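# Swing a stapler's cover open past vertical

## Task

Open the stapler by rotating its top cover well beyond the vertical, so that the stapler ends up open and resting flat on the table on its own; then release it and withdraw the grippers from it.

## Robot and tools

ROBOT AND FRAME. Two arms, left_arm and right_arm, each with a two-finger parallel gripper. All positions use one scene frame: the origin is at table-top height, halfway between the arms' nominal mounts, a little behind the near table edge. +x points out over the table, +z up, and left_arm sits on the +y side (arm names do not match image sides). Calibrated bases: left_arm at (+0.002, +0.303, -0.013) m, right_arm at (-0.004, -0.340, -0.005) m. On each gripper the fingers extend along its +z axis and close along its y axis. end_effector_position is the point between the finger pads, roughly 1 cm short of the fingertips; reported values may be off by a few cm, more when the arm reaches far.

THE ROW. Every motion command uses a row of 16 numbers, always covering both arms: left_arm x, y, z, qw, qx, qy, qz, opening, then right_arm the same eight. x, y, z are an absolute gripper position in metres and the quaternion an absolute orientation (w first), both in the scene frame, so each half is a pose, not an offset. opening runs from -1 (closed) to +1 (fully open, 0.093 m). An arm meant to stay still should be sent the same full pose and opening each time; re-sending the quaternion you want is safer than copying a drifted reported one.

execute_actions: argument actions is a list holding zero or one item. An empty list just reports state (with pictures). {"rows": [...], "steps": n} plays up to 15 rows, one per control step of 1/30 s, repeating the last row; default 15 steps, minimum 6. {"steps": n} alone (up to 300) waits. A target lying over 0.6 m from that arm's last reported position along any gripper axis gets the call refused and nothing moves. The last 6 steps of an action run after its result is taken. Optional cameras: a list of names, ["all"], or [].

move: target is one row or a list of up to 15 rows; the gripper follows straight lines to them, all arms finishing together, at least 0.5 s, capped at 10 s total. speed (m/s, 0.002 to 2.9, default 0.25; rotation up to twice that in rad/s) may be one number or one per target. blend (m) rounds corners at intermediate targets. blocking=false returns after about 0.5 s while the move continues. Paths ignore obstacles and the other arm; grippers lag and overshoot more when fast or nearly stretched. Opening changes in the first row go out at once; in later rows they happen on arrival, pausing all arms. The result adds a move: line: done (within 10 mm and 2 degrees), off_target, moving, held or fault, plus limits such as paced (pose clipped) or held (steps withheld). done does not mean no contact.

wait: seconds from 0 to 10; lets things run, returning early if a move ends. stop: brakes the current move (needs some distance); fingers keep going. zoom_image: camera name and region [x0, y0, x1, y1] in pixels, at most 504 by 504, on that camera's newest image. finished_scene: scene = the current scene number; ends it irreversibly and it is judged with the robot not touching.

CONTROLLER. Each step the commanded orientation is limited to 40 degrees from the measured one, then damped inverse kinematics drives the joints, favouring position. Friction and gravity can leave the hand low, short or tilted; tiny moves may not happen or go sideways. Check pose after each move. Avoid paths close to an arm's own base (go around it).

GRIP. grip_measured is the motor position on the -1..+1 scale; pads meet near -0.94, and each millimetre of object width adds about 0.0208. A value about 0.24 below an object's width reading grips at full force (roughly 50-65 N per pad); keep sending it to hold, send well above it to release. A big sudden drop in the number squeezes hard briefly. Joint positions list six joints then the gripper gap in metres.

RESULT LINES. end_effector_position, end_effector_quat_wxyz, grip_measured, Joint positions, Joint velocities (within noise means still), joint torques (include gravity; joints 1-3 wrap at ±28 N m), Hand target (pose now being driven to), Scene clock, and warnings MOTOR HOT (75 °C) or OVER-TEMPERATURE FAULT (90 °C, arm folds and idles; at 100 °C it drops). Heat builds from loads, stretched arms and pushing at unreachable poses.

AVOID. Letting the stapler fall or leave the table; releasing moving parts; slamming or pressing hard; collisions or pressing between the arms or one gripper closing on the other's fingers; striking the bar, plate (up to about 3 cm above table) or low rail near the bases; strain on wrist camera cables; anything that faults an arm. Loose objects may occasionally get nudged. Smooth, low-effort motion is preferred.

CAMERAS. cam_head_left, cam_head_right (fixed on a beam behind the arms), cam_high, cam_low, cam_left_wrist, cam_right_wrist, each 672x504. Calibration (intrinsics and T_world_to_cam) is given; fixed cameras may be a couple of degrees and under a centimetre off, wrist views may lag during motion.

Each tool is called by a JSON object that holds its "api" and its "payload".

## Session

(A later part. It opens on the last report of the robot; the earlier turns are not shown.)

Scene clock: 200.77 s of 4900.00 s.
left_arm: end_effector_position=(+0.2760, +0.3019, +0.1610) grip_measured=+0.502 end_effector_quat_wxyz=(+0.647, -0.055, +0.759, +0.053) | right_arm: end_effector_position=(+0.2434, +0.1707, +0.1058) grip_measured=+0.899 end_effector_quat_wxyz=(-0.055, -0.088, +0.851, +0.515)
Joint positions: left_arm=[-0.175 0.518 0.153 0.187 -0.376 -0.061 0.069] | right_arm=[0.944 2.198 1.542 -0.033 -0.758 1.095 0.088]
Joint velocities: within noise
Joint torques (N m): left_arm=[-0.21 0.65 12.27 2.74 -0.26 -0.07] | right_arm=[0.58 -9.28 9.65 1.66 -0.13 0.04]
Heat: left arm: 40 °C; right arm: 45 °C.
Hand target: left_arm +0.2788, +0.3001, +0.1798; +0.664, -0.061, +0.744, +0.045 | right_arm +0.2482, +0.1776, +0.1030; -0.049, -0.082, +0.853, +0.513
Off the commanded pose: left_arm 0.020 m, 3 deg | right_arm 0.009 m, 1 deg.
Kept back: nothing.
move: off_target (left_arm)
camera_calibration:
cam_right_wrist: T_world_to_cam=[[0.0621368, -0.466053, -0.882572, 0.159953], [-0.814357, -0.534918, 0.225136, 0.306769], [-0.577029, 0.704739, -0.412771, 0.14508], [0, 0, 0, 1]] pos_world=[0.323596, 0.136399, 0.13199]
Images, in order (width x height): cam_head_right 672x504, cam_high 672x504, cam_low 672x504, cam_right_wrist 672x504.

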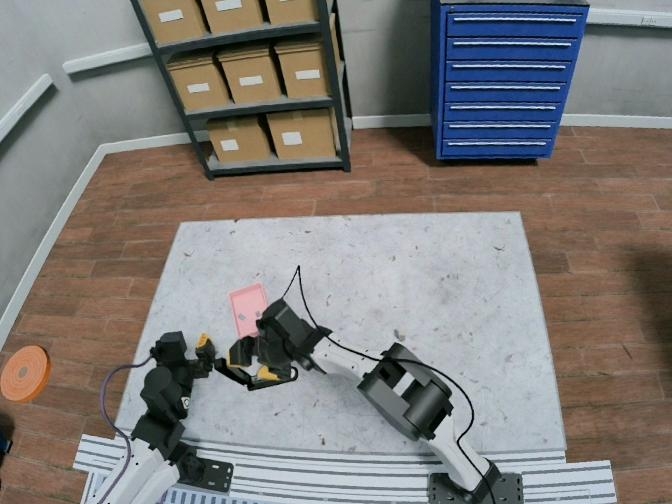

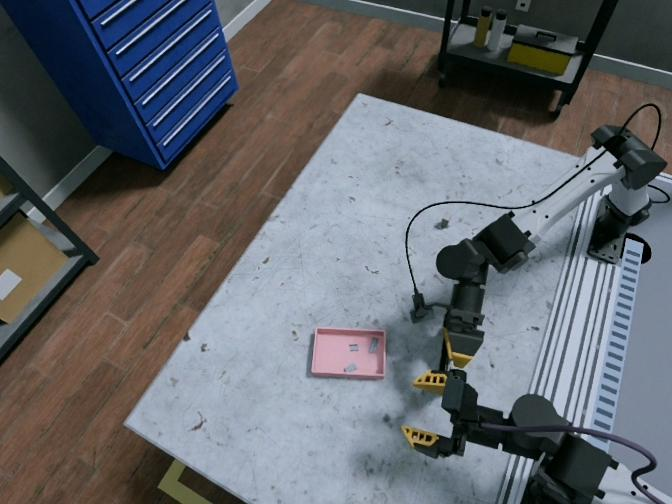

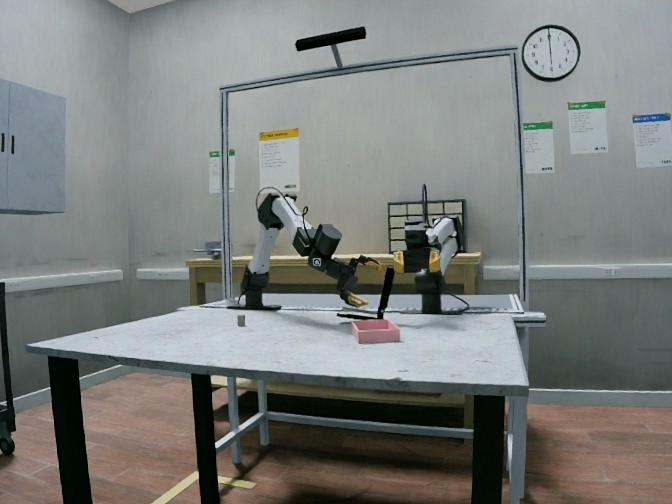

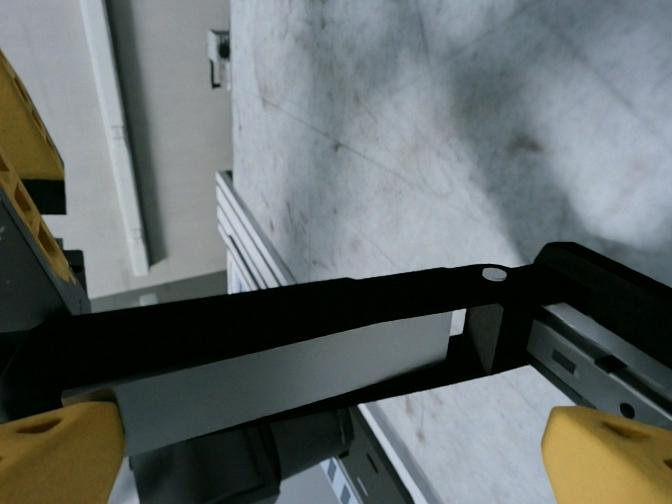

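{"api": "move", "payload": {"target": [[0.25,0.38,0.21,0.664,-0.061,0.744,0.045,0.5,0.2485,0.178,0.103,-0.0492,-0.0818,0.8531,0.5129,0.9],[0.25,0.38,0.21,0.664,-0.061,0.744,0.045,0.5,0.251,0.172,0.087,-0.0492,-0.0818,0.8531,0.5129,0.9]], "speed": 0.08, "cameras": ["cam_low","cam_right_wrist","cam_head_right","cam_head_left"]}}

{"api": "zoom_image", "payload": {"camera": "cam_low", "region": [290, 250, 390, 335]}}

{"api": "zoom_image", "payload": {"camera": "cam_head_right", "region": [200, 320, 340, 410]}}

Scene clock: 203.67 s of 4900.00 s.
left_arm: end_effector_position=(+0.2499, +0.3812, +0.2002) grip_measured=+0.502 end_effector_quat_wxyz=(+0.662, -0.069, +0.745, +0.045) | right_arm: end_effector_position=(+0.2452, +0.1722, +0.1017) grip_measured=+0.899 end_effector_quat_wxyz=(-0.052, -0.087, +0.850, +0.516)
Joint positions: left_arm=[0.613 0.388 0.264 -0.015 0.398 0.025 0.069] | right_arm=[0.944 2.209 1.538 -0.01 -0.753 1.099 0.088]
Joint velocities: within noise
Joint torques (N m): left_arm=[0.81 1.39 12.1 2.29 0 0.06] | right_arm=[-0.64 -9.24 6.31 1.91 -0.25 -0.13]
Heat: left arm: 41 °C; right arm: 46 °C.
Hand target: left_arm +0.2499, +0.3800, +0.2098; +0.664, -0.061, +0.744, +0.045 | right_arm +0.2506, +0.1715, +0.0871; -0.049, -0.082, +0.853, +0.513
Off the commanded pose: left_arm 0.010 m, 1 deg | right_arm 0.016 m, 1 deg.
Kept back: nothing.
move: off_target (right_arm)
camera_calibration:
cam_right_wrist: T_world_to_cam=[[0.063145, -0.46268, -0.884273, 0.156271], [-0.817873, -0.531751, 0.219826, 0.310865], [-0.571923, 0.709343, -0.411991, 0.141134], [0, 0, 0, 1]] pos_world=[0.325098, 0.137494, 0.127996]
Images, in order (width x height): cam_head_left 672x504, cam_head_right 672x504, cam_low 672x504, cam_right_wrist 672x504.

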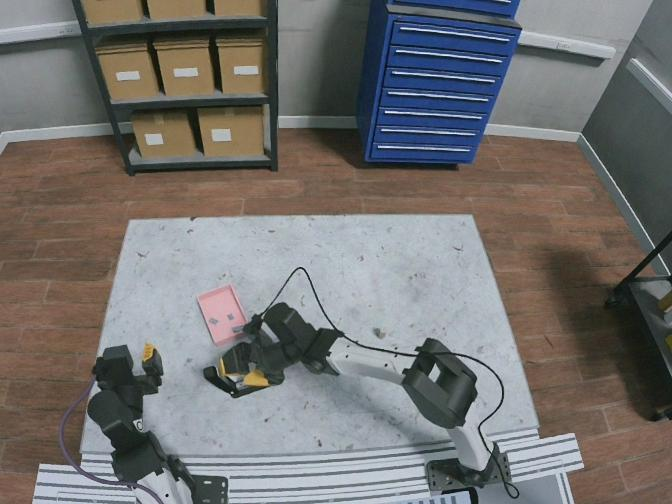

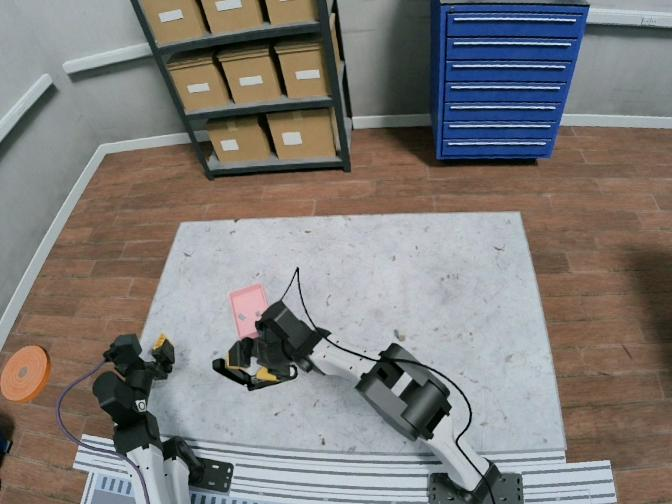

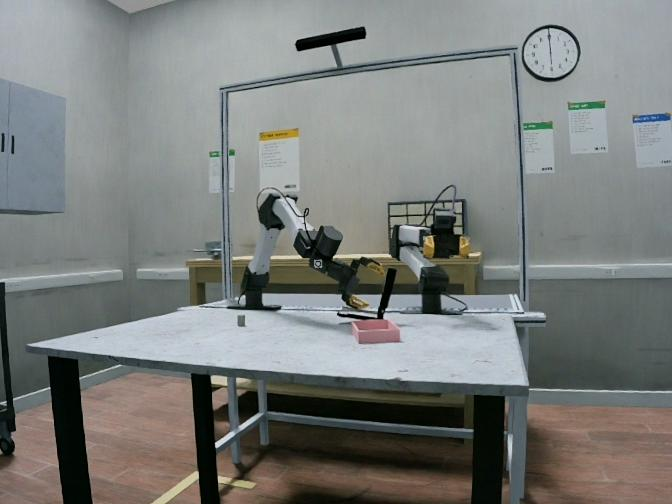

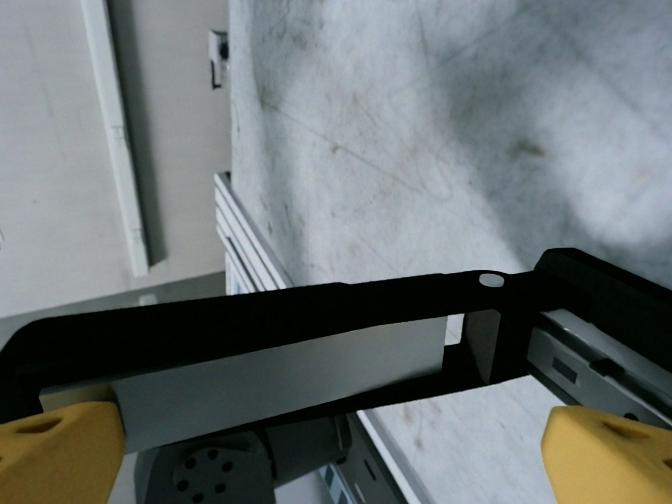

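Scaled by 5.040.

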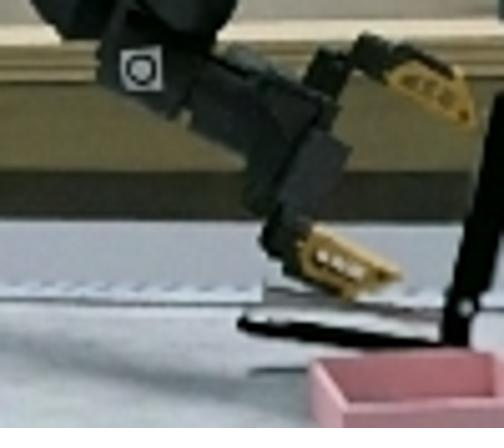

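Scaled by 3.600.

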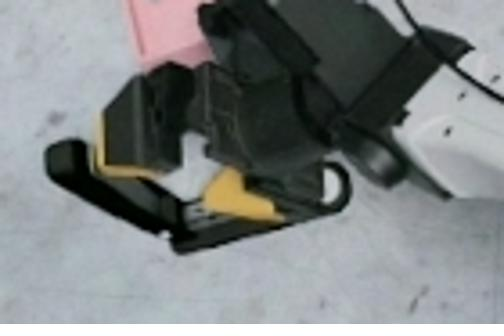

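{"api": "move", "payload": {"target": [[0.25,0.38,0.21,0.664,-0.061,0.744,0.045,0.5,0.246,0.186,0.083,-0.0364,-0.0881,0.9197,0.3808,0.9]], "speed": 0.05, "cameras": ["cam_low","cam_right_wrist","cam_head_right","cam_head_left"]}}

{"api": "zoom_image", "payload": {"camera": "cam_low", "region": [300, 250, 400, 335]}}

{"api": "zoom_image", "payload": {"camera": "cam_head_right", "region": [200, 320, 340, 410]}}

Scene clock: 207.53 s of 4900.00 s.
left_arm: end_effector_position=(+0.2500, +0.3807, +0.2000) grip_measured=+0.502 end_effector_quat_wxyz=(+0.661, -0.068, +0.746, +0.044) | right_arm: end_effector_position=(+0.2426, +0.1836, +0.0913) grip_measured=+0.899 end_effector_quat_wxyz=(-0.041, -0.087, +0.915, +0.391)
Joint positions: left_arm=[0.613 0.389 0.264 -0.016 0.401 0.025 0.069] | right_arm=[1.004 2.32 1.902 -0.536 -0.564 0.979 0.088]
Joint velocities: within noise
Joint torques (N m): left_arm=[0.83 1.39 12.11 2.29 0.03 0.08] | right_arm=[0.06 -10.11 9.36 1.22 -0.12 -0.21]
Heat: left arm: 41 °C; right arm: 46 °C.
Hand target: left_arm +0.2499, +0.3800, +0.2098; +0.664, -0.061, +0.744, +0.045 | right_arm +0.2459, +0.1857, +0.0832; -0.036, -0.088, +0.920, +0.381
Off the commanded pose: left_arm 0.010 m, 1 deg | right_arm 0.009 m, 1 deg.
Kept back: nothing.
move: done
camera_calibration:
cam_right_wrist: T_world_to_cam=[[0.0962041, -0.689168, -0.718186, 0.17094], [-0.835236, -0.44836, 0.318361, 0.297038], [-0.54141, 0.569228, -0.618753, 0.164543], [0, 0, 0, 1]] pos_world=[0.320737, 0.157324, 0.130012]
Images, in order (width x height): cam_head_left 672x504, cam_head_right 672x504, cam_low 672x504, cam_right_wrist 672x504.

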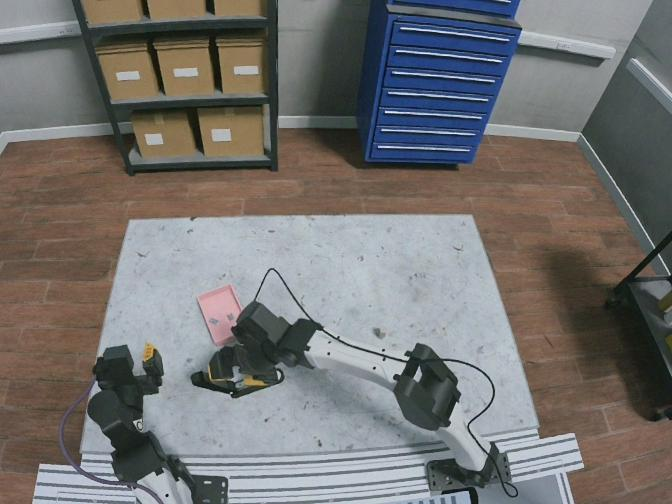

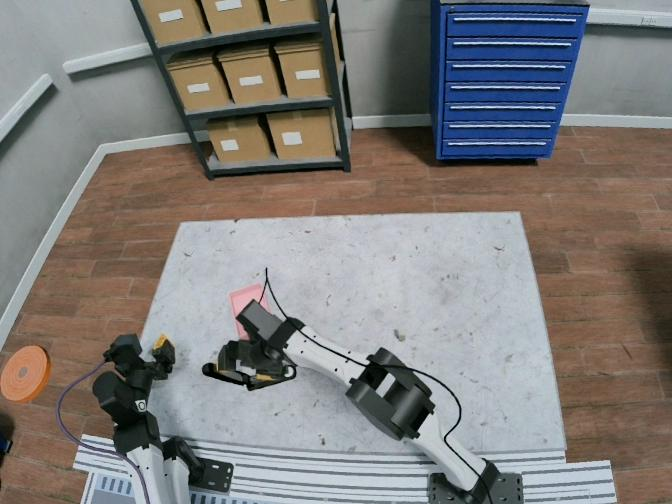

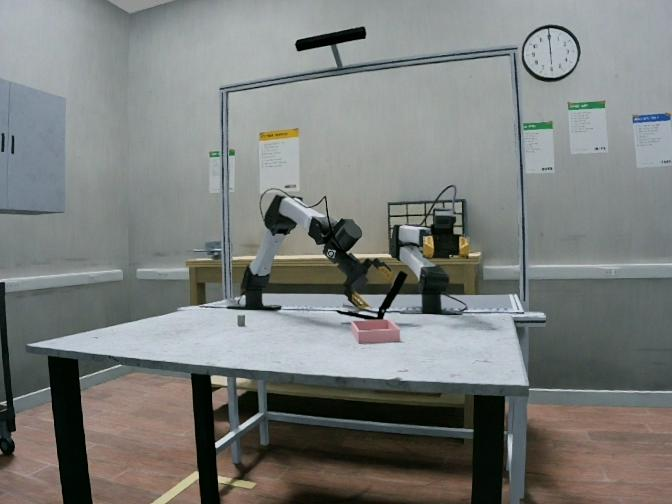

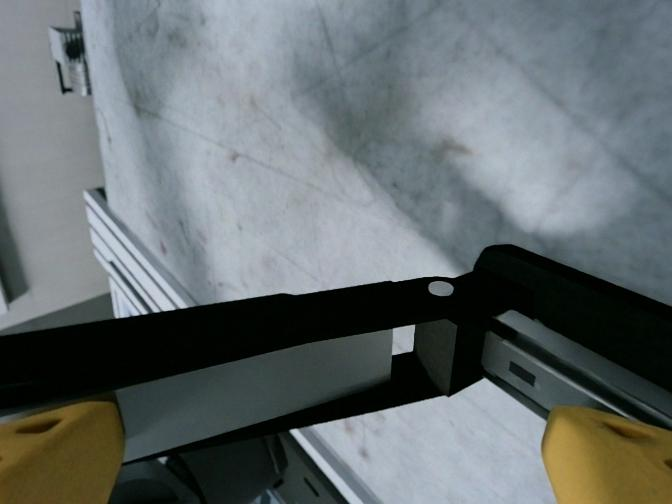

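Scaled by 5.040.

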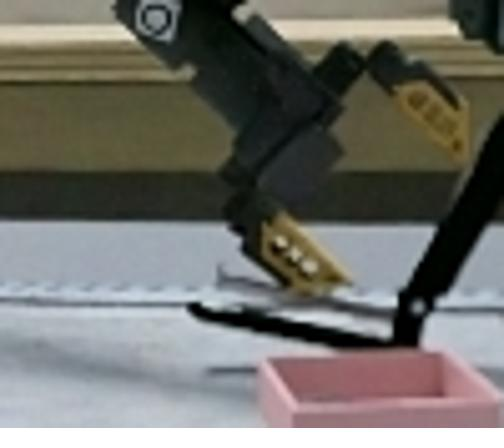

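Scaled by 3.600.

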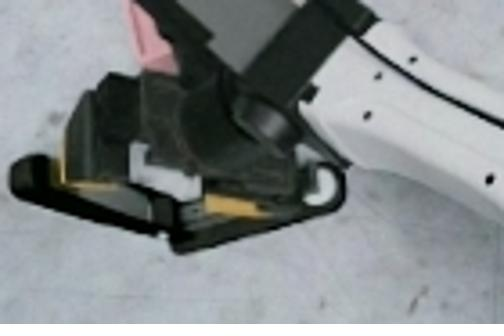

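{"api": "move", "payload": {"target": [[0.25,0.38,0.21,0.664,-0.061,0.744,0.045,0.5,0.246,0.184,0.066,-0.0364,-0.0881,0.9197,0.3808,0.9]], "speed": 0.03, "cameras": ["cam_low","cam_right_wrist","cam_head_right"]}}

{"api": "zoom_image", "payload": {"camera": "cam_low", "region": [300, 250, 400, 335]}}

{"api": "zoom_image", "payload": {"camera": "cam_head_right", "region": [200, 320, 340, 410]}}

Scene clock: 208.83 s of 4900.00 s.
left_arm: end_effector_position=(+0.2499, +0.3807, +0.1999) grip_measured=+0.502 end_effector_quat_wxyz=(+0.661, -0.068, +0.746, +0.044) | right_arm: end_effector_position=(+0.2421, +0.1817, +0.0791) grip_measured=+0.899 end_effector_quat_wxyz=(-0.044, -0.086, +0.918, +0.385)
Joint positions: left_arm=[0.613 0.389 0.264 -0.017 0.401 0.026 0.069] | right_arm=[1.004 2.33 1.88 -0.519 -0.562 0.976 0.088]
Joint velocities: within noise
Joint torques (N m): left_arm=[0.84 1.37 12.11 2.3 0.01 0.09] | right_arm=[-0.01 -10.39 6.76 1.63 -0.17 -0.17]
Heat: left arm: 41 °C; right arm: 46 °C.
Hand target: left_arm +0.2499, +0.3800, +0.2097; +0.664, -0.061, +0.744, +0.045 | right_arm +0.2458, +0.1835, +0.0661; -0.037, -0.088, +0.920, +0.381
Off the commanded pose: left_arm 0.010 m, 1 deg | right_arm 0.014 m, 1 deg.
Kept back: nothing.
move: off_target (right_arm)
camera_calibration:
cam_right_wrist: T_world_to_cam=[[0.0926168, -0.698559, -0.709534, 0.162828], [-0.833495, -0.444226, 0.328557, 0.297633], [-0.54471, 0.560963, -0.623388, 0.160522], [0, 0, 0, 1]] pos_world=[0.320433, 0.155914, 0.11781]
Images, in order (width x height): cam_head_right 672x504, cam_low 672x504, cam_right_wrist 672x504.

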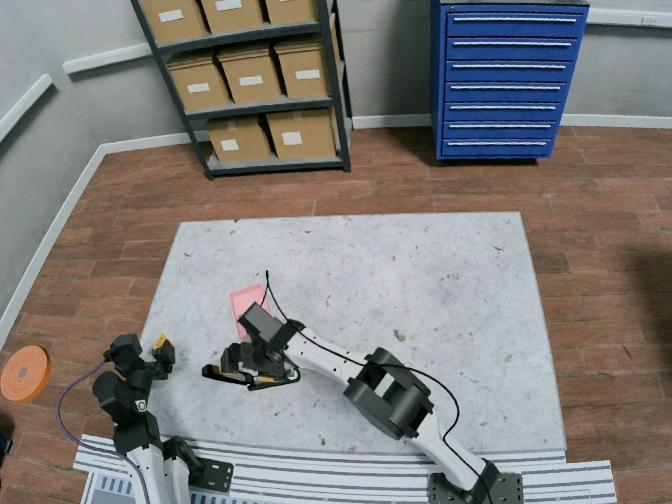

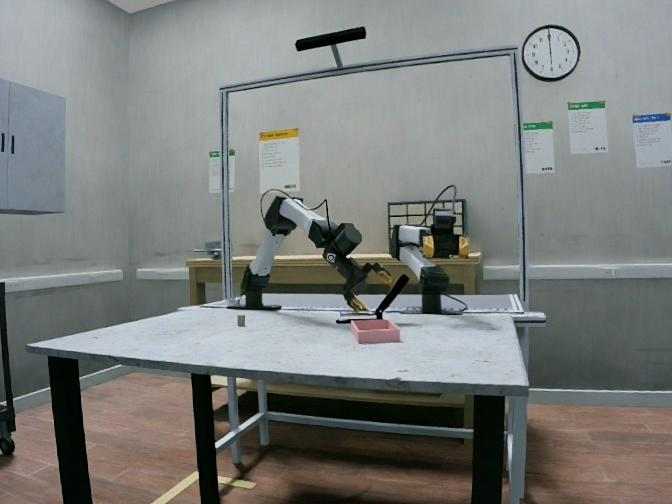

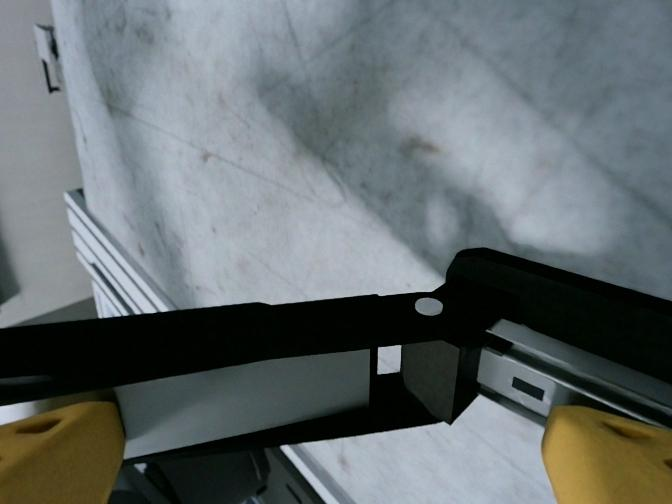

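Scaled by 5.040.

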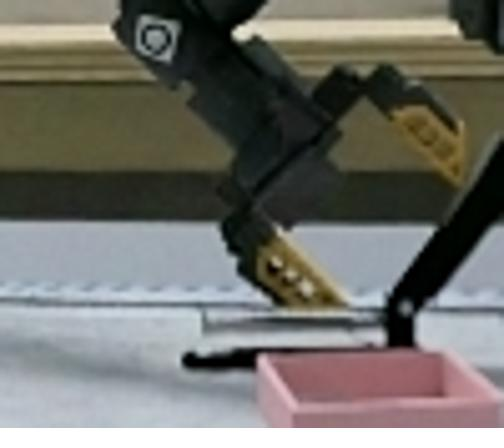

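Scaled by 3.600.

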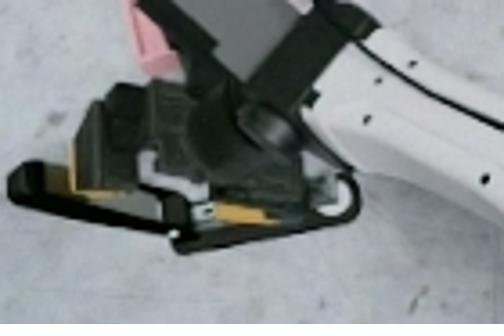

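{"api": "move", "payload": {"target": [[0.25,0.38,0.21,0.664,-0.061,0.744,0.045,0.5,0.248,0.170,0.074,-0.0364,-0.0881,0.9197,0.3808,0.9]], "speed": 0.03, "cameras": ["cam_low","cam_right_wrist","cam_head_right"]}}

{"api": "zoom_image", "payload": {"camera": "cam_low", "region": [300, 250, 400, 335]}}

Scene clock: 210.80 s of 4900.00 s.
left_arm: end_effector_position=(+0.2500, +0.3806, +0.1999) grip_measured=+0.502 end_effector_quat_wxyz=(+0.661, -0.068, +0.746, +0.044) | right_arm: end_effector_position=(+0.2411, +0.1782, +0.0734) grip_measured=+0.899 end_effector_quat_wxyz=(-0.048, -0.090, +0.917, +0.385)
Joint positions: left_arm=[0.613 0.389 0.264 -0.017 0.401 0.026 0.069] | right_arm=[1 2.328 1.853 -0.503 -0.573 0.964 0.088]
Joint velocities: within noise
Joint torques (N m): left_arm=[0.84 1.37 12.1 2.3 0.02 0.09] | right_arm=[-1.4 -13.53 5.19 1.42 -0.19 -0.23]
Heat: left arm: 42 °C; right arm: 47 °C.
Hand target: left_arm +0.2499, +0.3799, +0.2098; +0.664, -0.061, +0.744, +0.045 | right_arm +0.2479, +0.1701, +0.0739; -0.037, -0.088, +0.920, +0.381
Off the commanded pose: left_arm 0.010 m, 1 deg | right_arm 0.011 m, 1 deg.
Kept back: nothing.
move: off_target (right_arm)
camera_calibration:
cam_right_wrist: T_world_to_cam=[[0.0970382, -0.697429, -0.710054, 0.155148], [-0.82754, -0.452899, 0.331752, 0.297019], [-0.552956, 0.555405, -0.621099, 0.161126], [0, 0, 0, 1]] pos_world=[0.319836, 0.153234, 0.111702]
Images, in order (width x height): cam_head_right 672x504, cam_low 672x504, cam_right_wrist 672x504.

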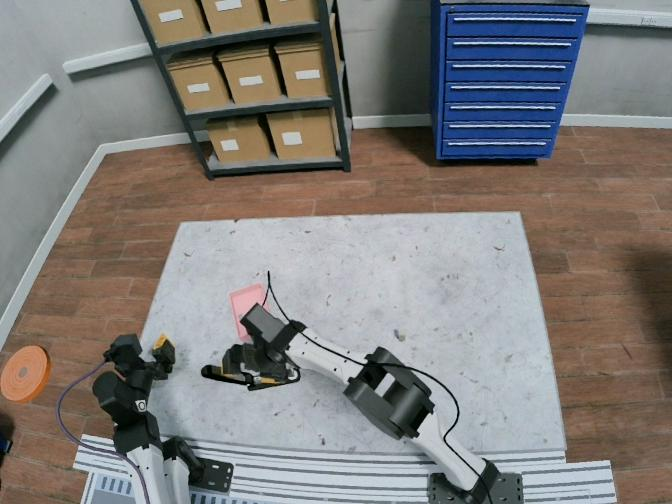

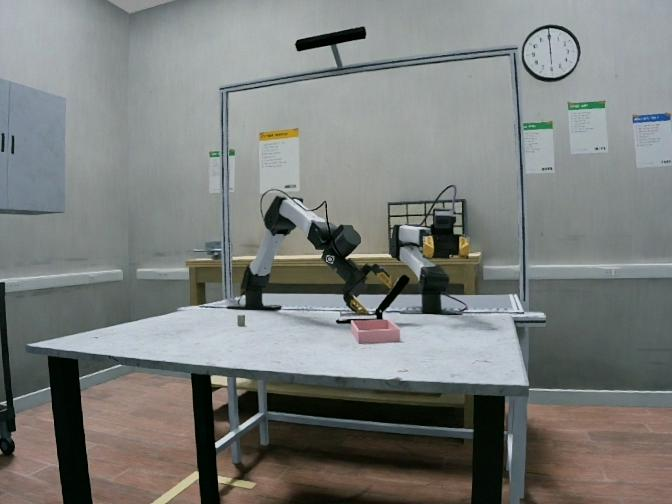

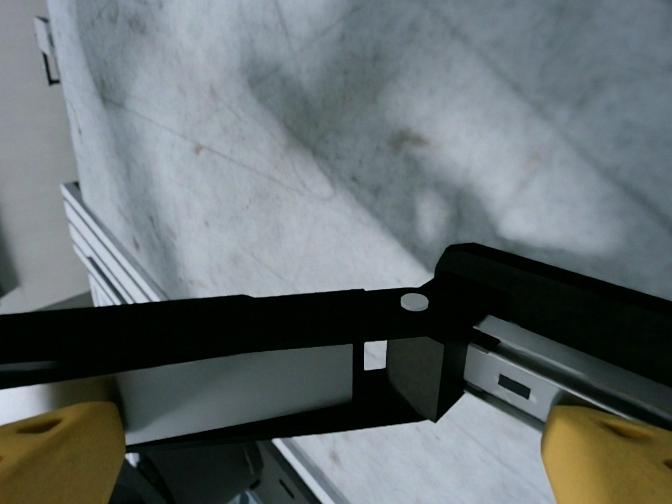

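Scaled by 5.040.

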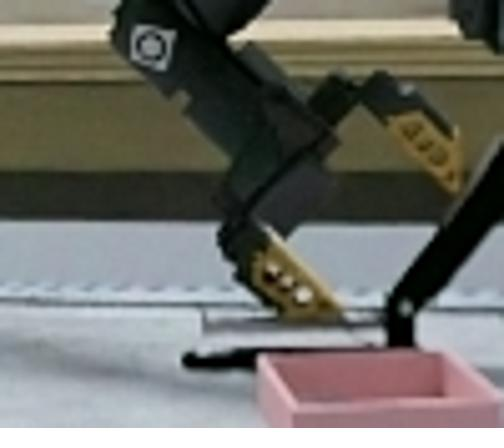

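{"api": "move", "payload": {"target": [[0.25,0.38,0.21,0.664,-0.061,0.744,0.045,0.5,0.249,0.170,0.105,-0.0364,-0.0881,0.9197,0.3808,0.9]], "speed": 0.03, "cameras": ["cam_low","cam_right_wrist","cam_head_right"]}}

{"api": "zoom_image", "payload": {"camera": "cam_low", "region": [300, 250, 400, 335]}}

Scene clock: 217.33 s of 4900.00 s.
left_arm: end_effector_position=(+0.2499, +0.3806, +0.1998) grip_measured=+0.502 end_effector_quat_wxyz=(+0.661, -0.068, +0.746, +0.043) | right_arm: end_effector_position=(+0.2391, +0.1688, +0.0741) grip_measured=+0.899 end_effector_quat_wxyz=(-0.063, -0.082, +0.925, +0.364)
Joint positions: left_arm=[0.613 0.389 0.264 -0.017 0.401 0.026 0.069] | right_arm=[0.993 2.327 1.883 -0.594 -0.574 0.955 0.088]
Joint velocities: within noise
Joint torques (N m): left_arm=[0.83 1.36 12.11 2.3 0.01 0.09] | right_arm=[-0.92 -15.38 9.36 1.16 -0.19 -0.15]
Heat: left arm: 43 °C; right arm: 53 °C.
Hand target: left_arm +0.2499, +0.3799, +0.2098; +0.664, -0.061, +0.744, +0.045 | right_arm +0.2486, +0.1695, +0.1047; -0.036, -0.088, +0.920, +0.381
Off the commanded pose: left_arm 0.010 m, 1 deg | right_arm 0.033 m, 4 deg.
Kept back: nothing.
move: off_target (right_arm)
camera_calibration:
cam_right_wrist: T_world_to_cam=[[0.0757581, -0.730655, -0.67853, 0.157648], [-0.818146, -0.434542, 0.376578, 0.282235], [-0.569998, 0.526608, -0.630703, 0.175343], [0, 0, 0, 1]] pos_world=[0.318911, 0.145492, 0.111275]
Images, in order (width x height): cam_head_right 672x504, cam_low 672x504, cam_right_wrist 672x504.

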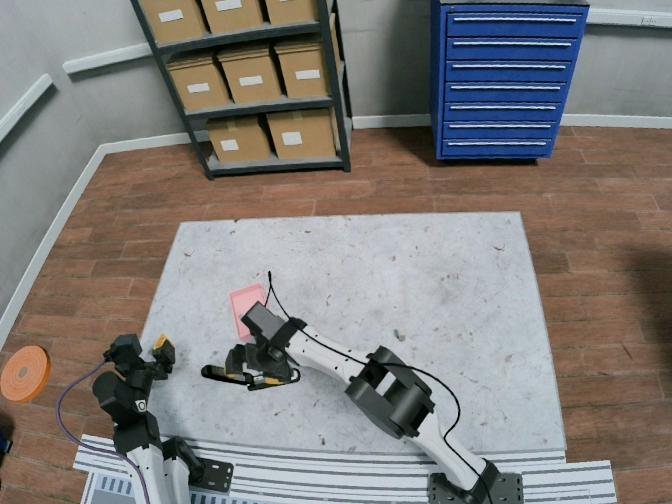

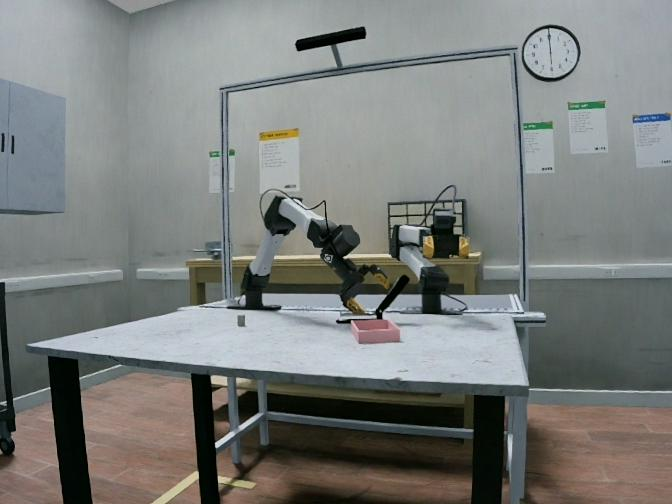

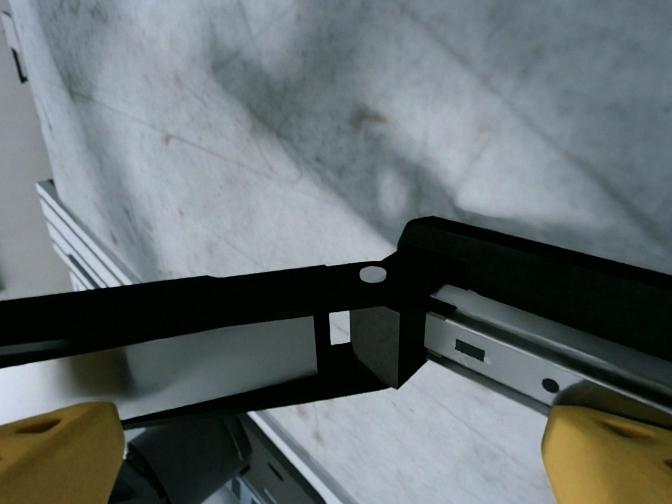

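Scaled by 5.040.

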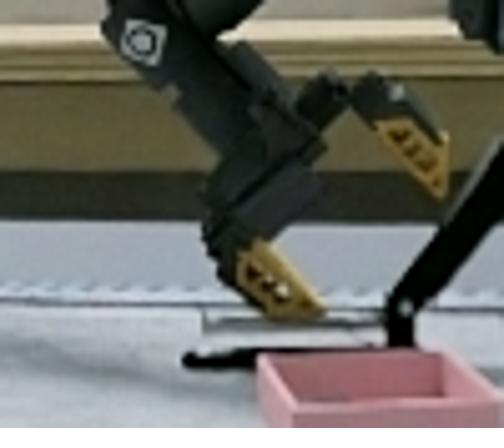

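{"api": "move", "payload": {"target": [[0.25,0.38,0.21,0.664,-0.061,0.744,0.045,0.5,0.253,0.150,0.130,-0.0364,-0.0881,0.9197,0.3808,0.9],[0.262,0.06,0.17,-0.0364,-0.0881,0.9197,0.3808,0.9]], "speed": 0.06}}


{"api": "move", "payload": {"target": [[0.25,0.38,0.21,0.664,-0.061,0.744,0.045,0.5,0.253,0.150,0.130,-0.0364,-0.0881,0.9197,0.3808,0.9],[0.25,0.38,0.21,0.664,-0.061,0.744,0.045,0.5,0.262,0.08,0.17,-0.0364,-0.0881,0.9197,0.3808,0.9],[0.25,0.38,0.21,0.664,-0.061,0.744,0.045,0.5,0.30,-0.12,0.19,-0.0364,-0.0881,0.9197,0.3808,0.9]], "speed": 0.06, "blend": 0.01}}

{"api": "zoom_image", "payload": {"camera": "cam_low", "region": [300, 250, 420, 335]}}

Scene clock: 223.43 s of 4900.00 s.
left_arm: end_effector_position=(+0.2499, +0.3806, +0.1997) grip_measured=+0.502 end_effector_quat_wxyz=(+0.661, -0.068, +0.746, +0.043) | right_arm: end_effector_position=(+0.2997, -0.1207, +0.1670) grip_measured=+0.899 end_effector_quat_wxyz=(-0.062, -0.074, +0.925, +0.367)
Joint positions: left_arm=[0.613 0.389 0.264 -0.017 0.401 0.026 0.069] | right_arm=[0.339 1.894 1.624 -1.277 -0.767 0.169 0.088]
Joint velocities: within noise
Joint torques (N m): left_arm=[0.84 1.39 12.11 2.31 0.01 0.08] | right_arm=[-0.35 -11.66 8.38 0.24 -0.69 -0.19]
Heat: left arm: 43 °C; right arm: 57 °C.
Hand target: left_arm +0.2499, +0.3799, +0.2098; +0.664, -0.061, +0.744, +0.045 | right_arm +0.2995, -0.1200, +0.1895; -0.036, -0.088, +0.920, +0.381
Off the commanded pose: left_arm 0.010 m, 1 deg | right_arm 0.023 m, 4 deg.
Kept back: nothing.
move: off_target (right_arm)
camera_calibration:
cam_left_wrist: T_world_to_cam=[[0.167845, -0.985458, 0.0264604, 0.328655], [-0.527754, -0.112494, -0.841915, 0.37874], [0.832649, 0.127346, -0.538961, -0.0649352], [0, 0, 0, 1]] pos_world=[0.198787, 0.374751, 0.275173]
cam_right_wrist: T_world_to_cam=[[0.0595666, -0.728439, -0.682516, 0.0104671], [-0.823075, -0.422699, 0.379307, 0.173463], [-0.564801, 0.539168, -0.624738, 0.419876], [0, 0, 0, 1]] pos_world=[0.379296, -0.145436, 0.203661]

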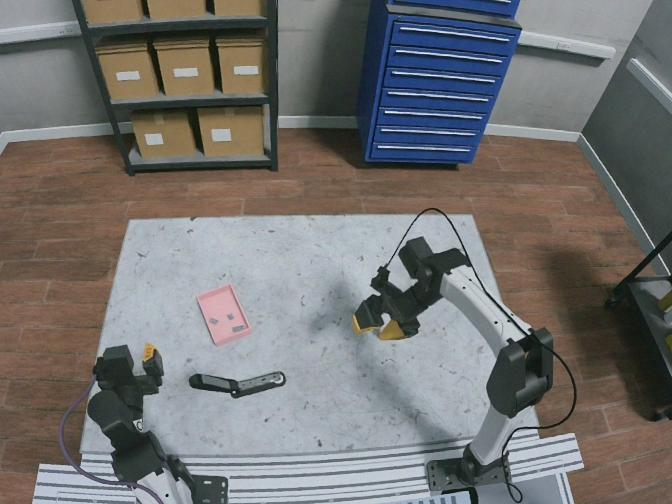

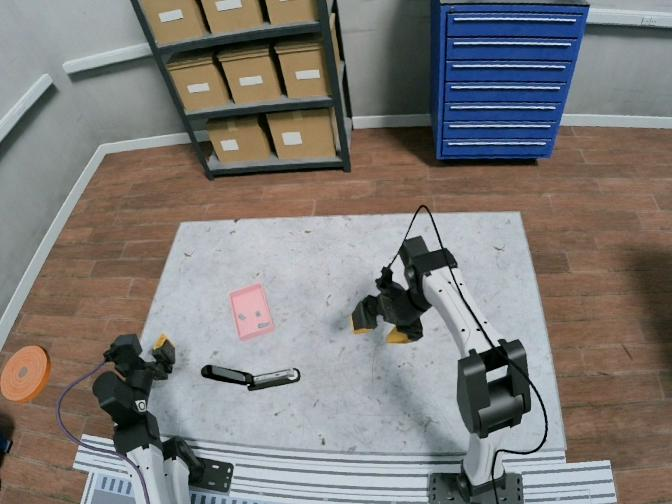

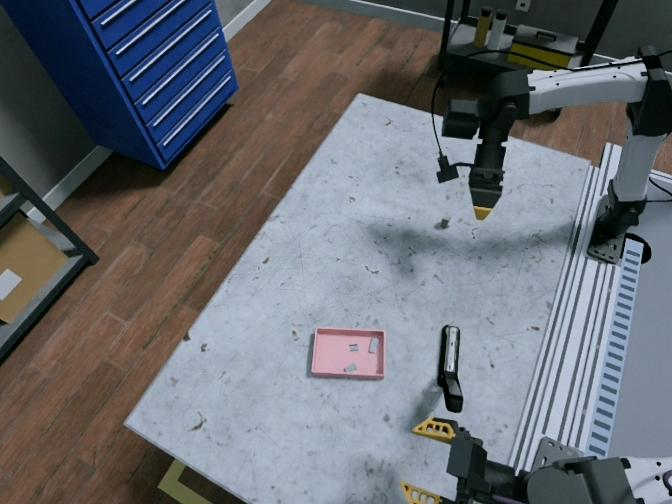

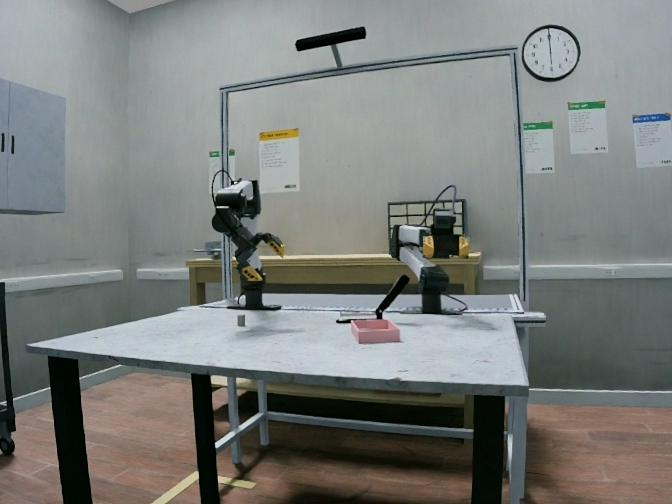

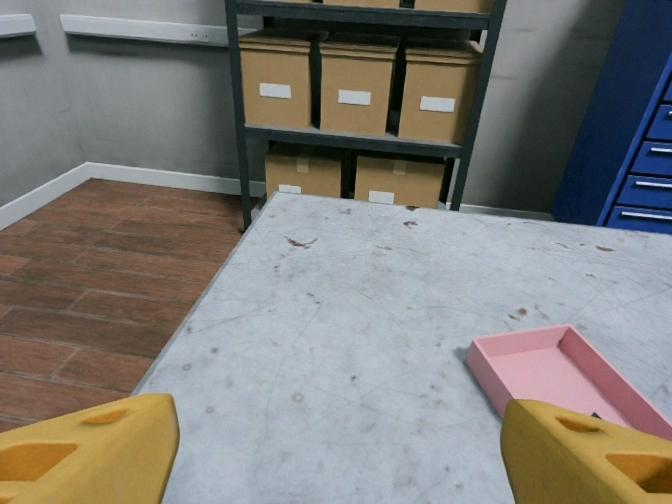

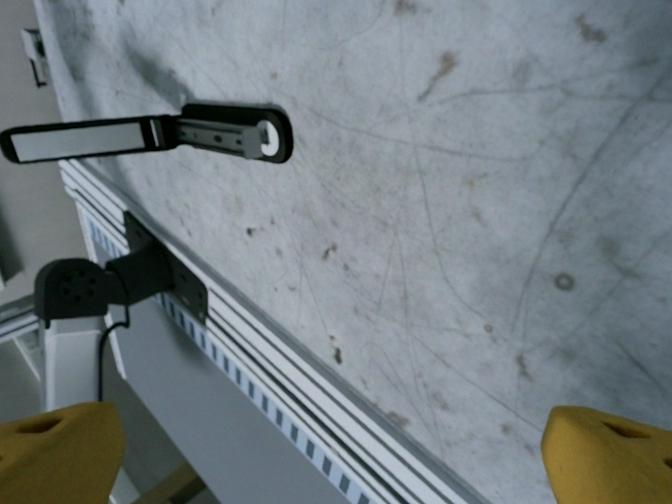

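Scaled by 4.200.

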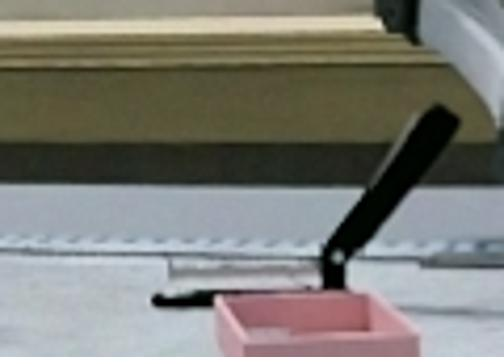

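{"api": "wait", "payload": {"seconds": 1.5, "cameras": ["cam_low"]}}

{"api": "finished_scene", "payload": {"scene": 1}}

Scene clock: 225.07 s of 4900.00 s.
left_arm: end_effector_position=(+0.2499, +0.3806, +0.1997) grip_measured=+0.502 end_effector_quat_wxyz=(+0.661, -0.068, +0.746, +0.043) | right_arm: end_effector_position=(+0.2991, -0.1207, +0.1671) grip_measured=+0.899 end_effector_quat_wxyz=(-0.063, -0.075, +0.925, +0.368)
Joint positions: left_arm=[0.613 0.389 0.264 -0.017 0.401 0.026 0.069] | right_arm=[0.339 1.894 1.624 -1.28 -0.768 0.166 0.088]
Joint velocities: within noise
Joint torques (N m): left_arm=[0.81 1.39 12.11 2.31 0.01 0.08] | right_arm=[-0.43 -11.69 8.47 0.28 -0.64 -0.18]
Heat: left arm: 44 °C; right arm: 57 °C.
Hand target: left_arm +0.2499, +0.3799, +0.2098; +0.664, -0.061, +0.744, +0.045 | right_arm +0.2995, -0.1201, +0.1895; -0.036, -0.088, +0.920, +0.381
Off the commanded pose: left_arm 0.010 m, 1 deg | right_arm 0.023 m, 4 deg.
Steps of this call (1-49: nothing new was sent). Readings (end_effector_position of left_arm | right_arm):
1: (+0.2499, +0.3806, +0.1997) | (+0.2996, -0.1207, +0.1670)
2: (+0.2499, +0.3806, +0.1997) | (+0.2995, -0.1207, +0.1670)
4: (+0.2499, +0.3806, +0.1997) | (+0.2994, -0.1207, +0.1671)
8: (+0.2499, +0.3806, +0.1997) | (+0.2993, -0.1207, +0.1671)
49: the state above
Images, in order (width x height): cam_low 672x504.

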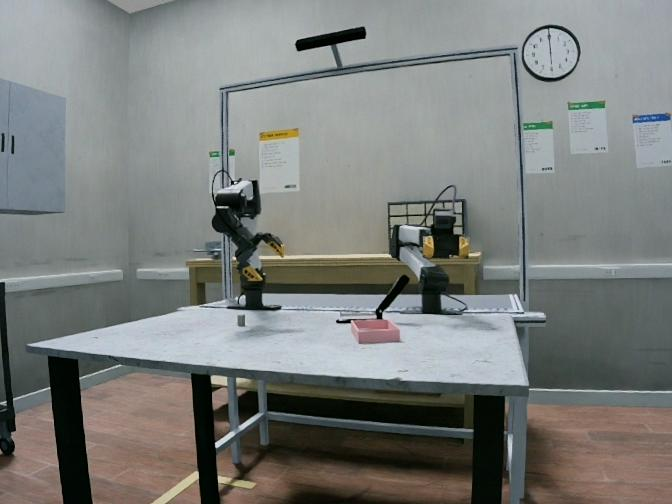

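The scene is finished: the task was done.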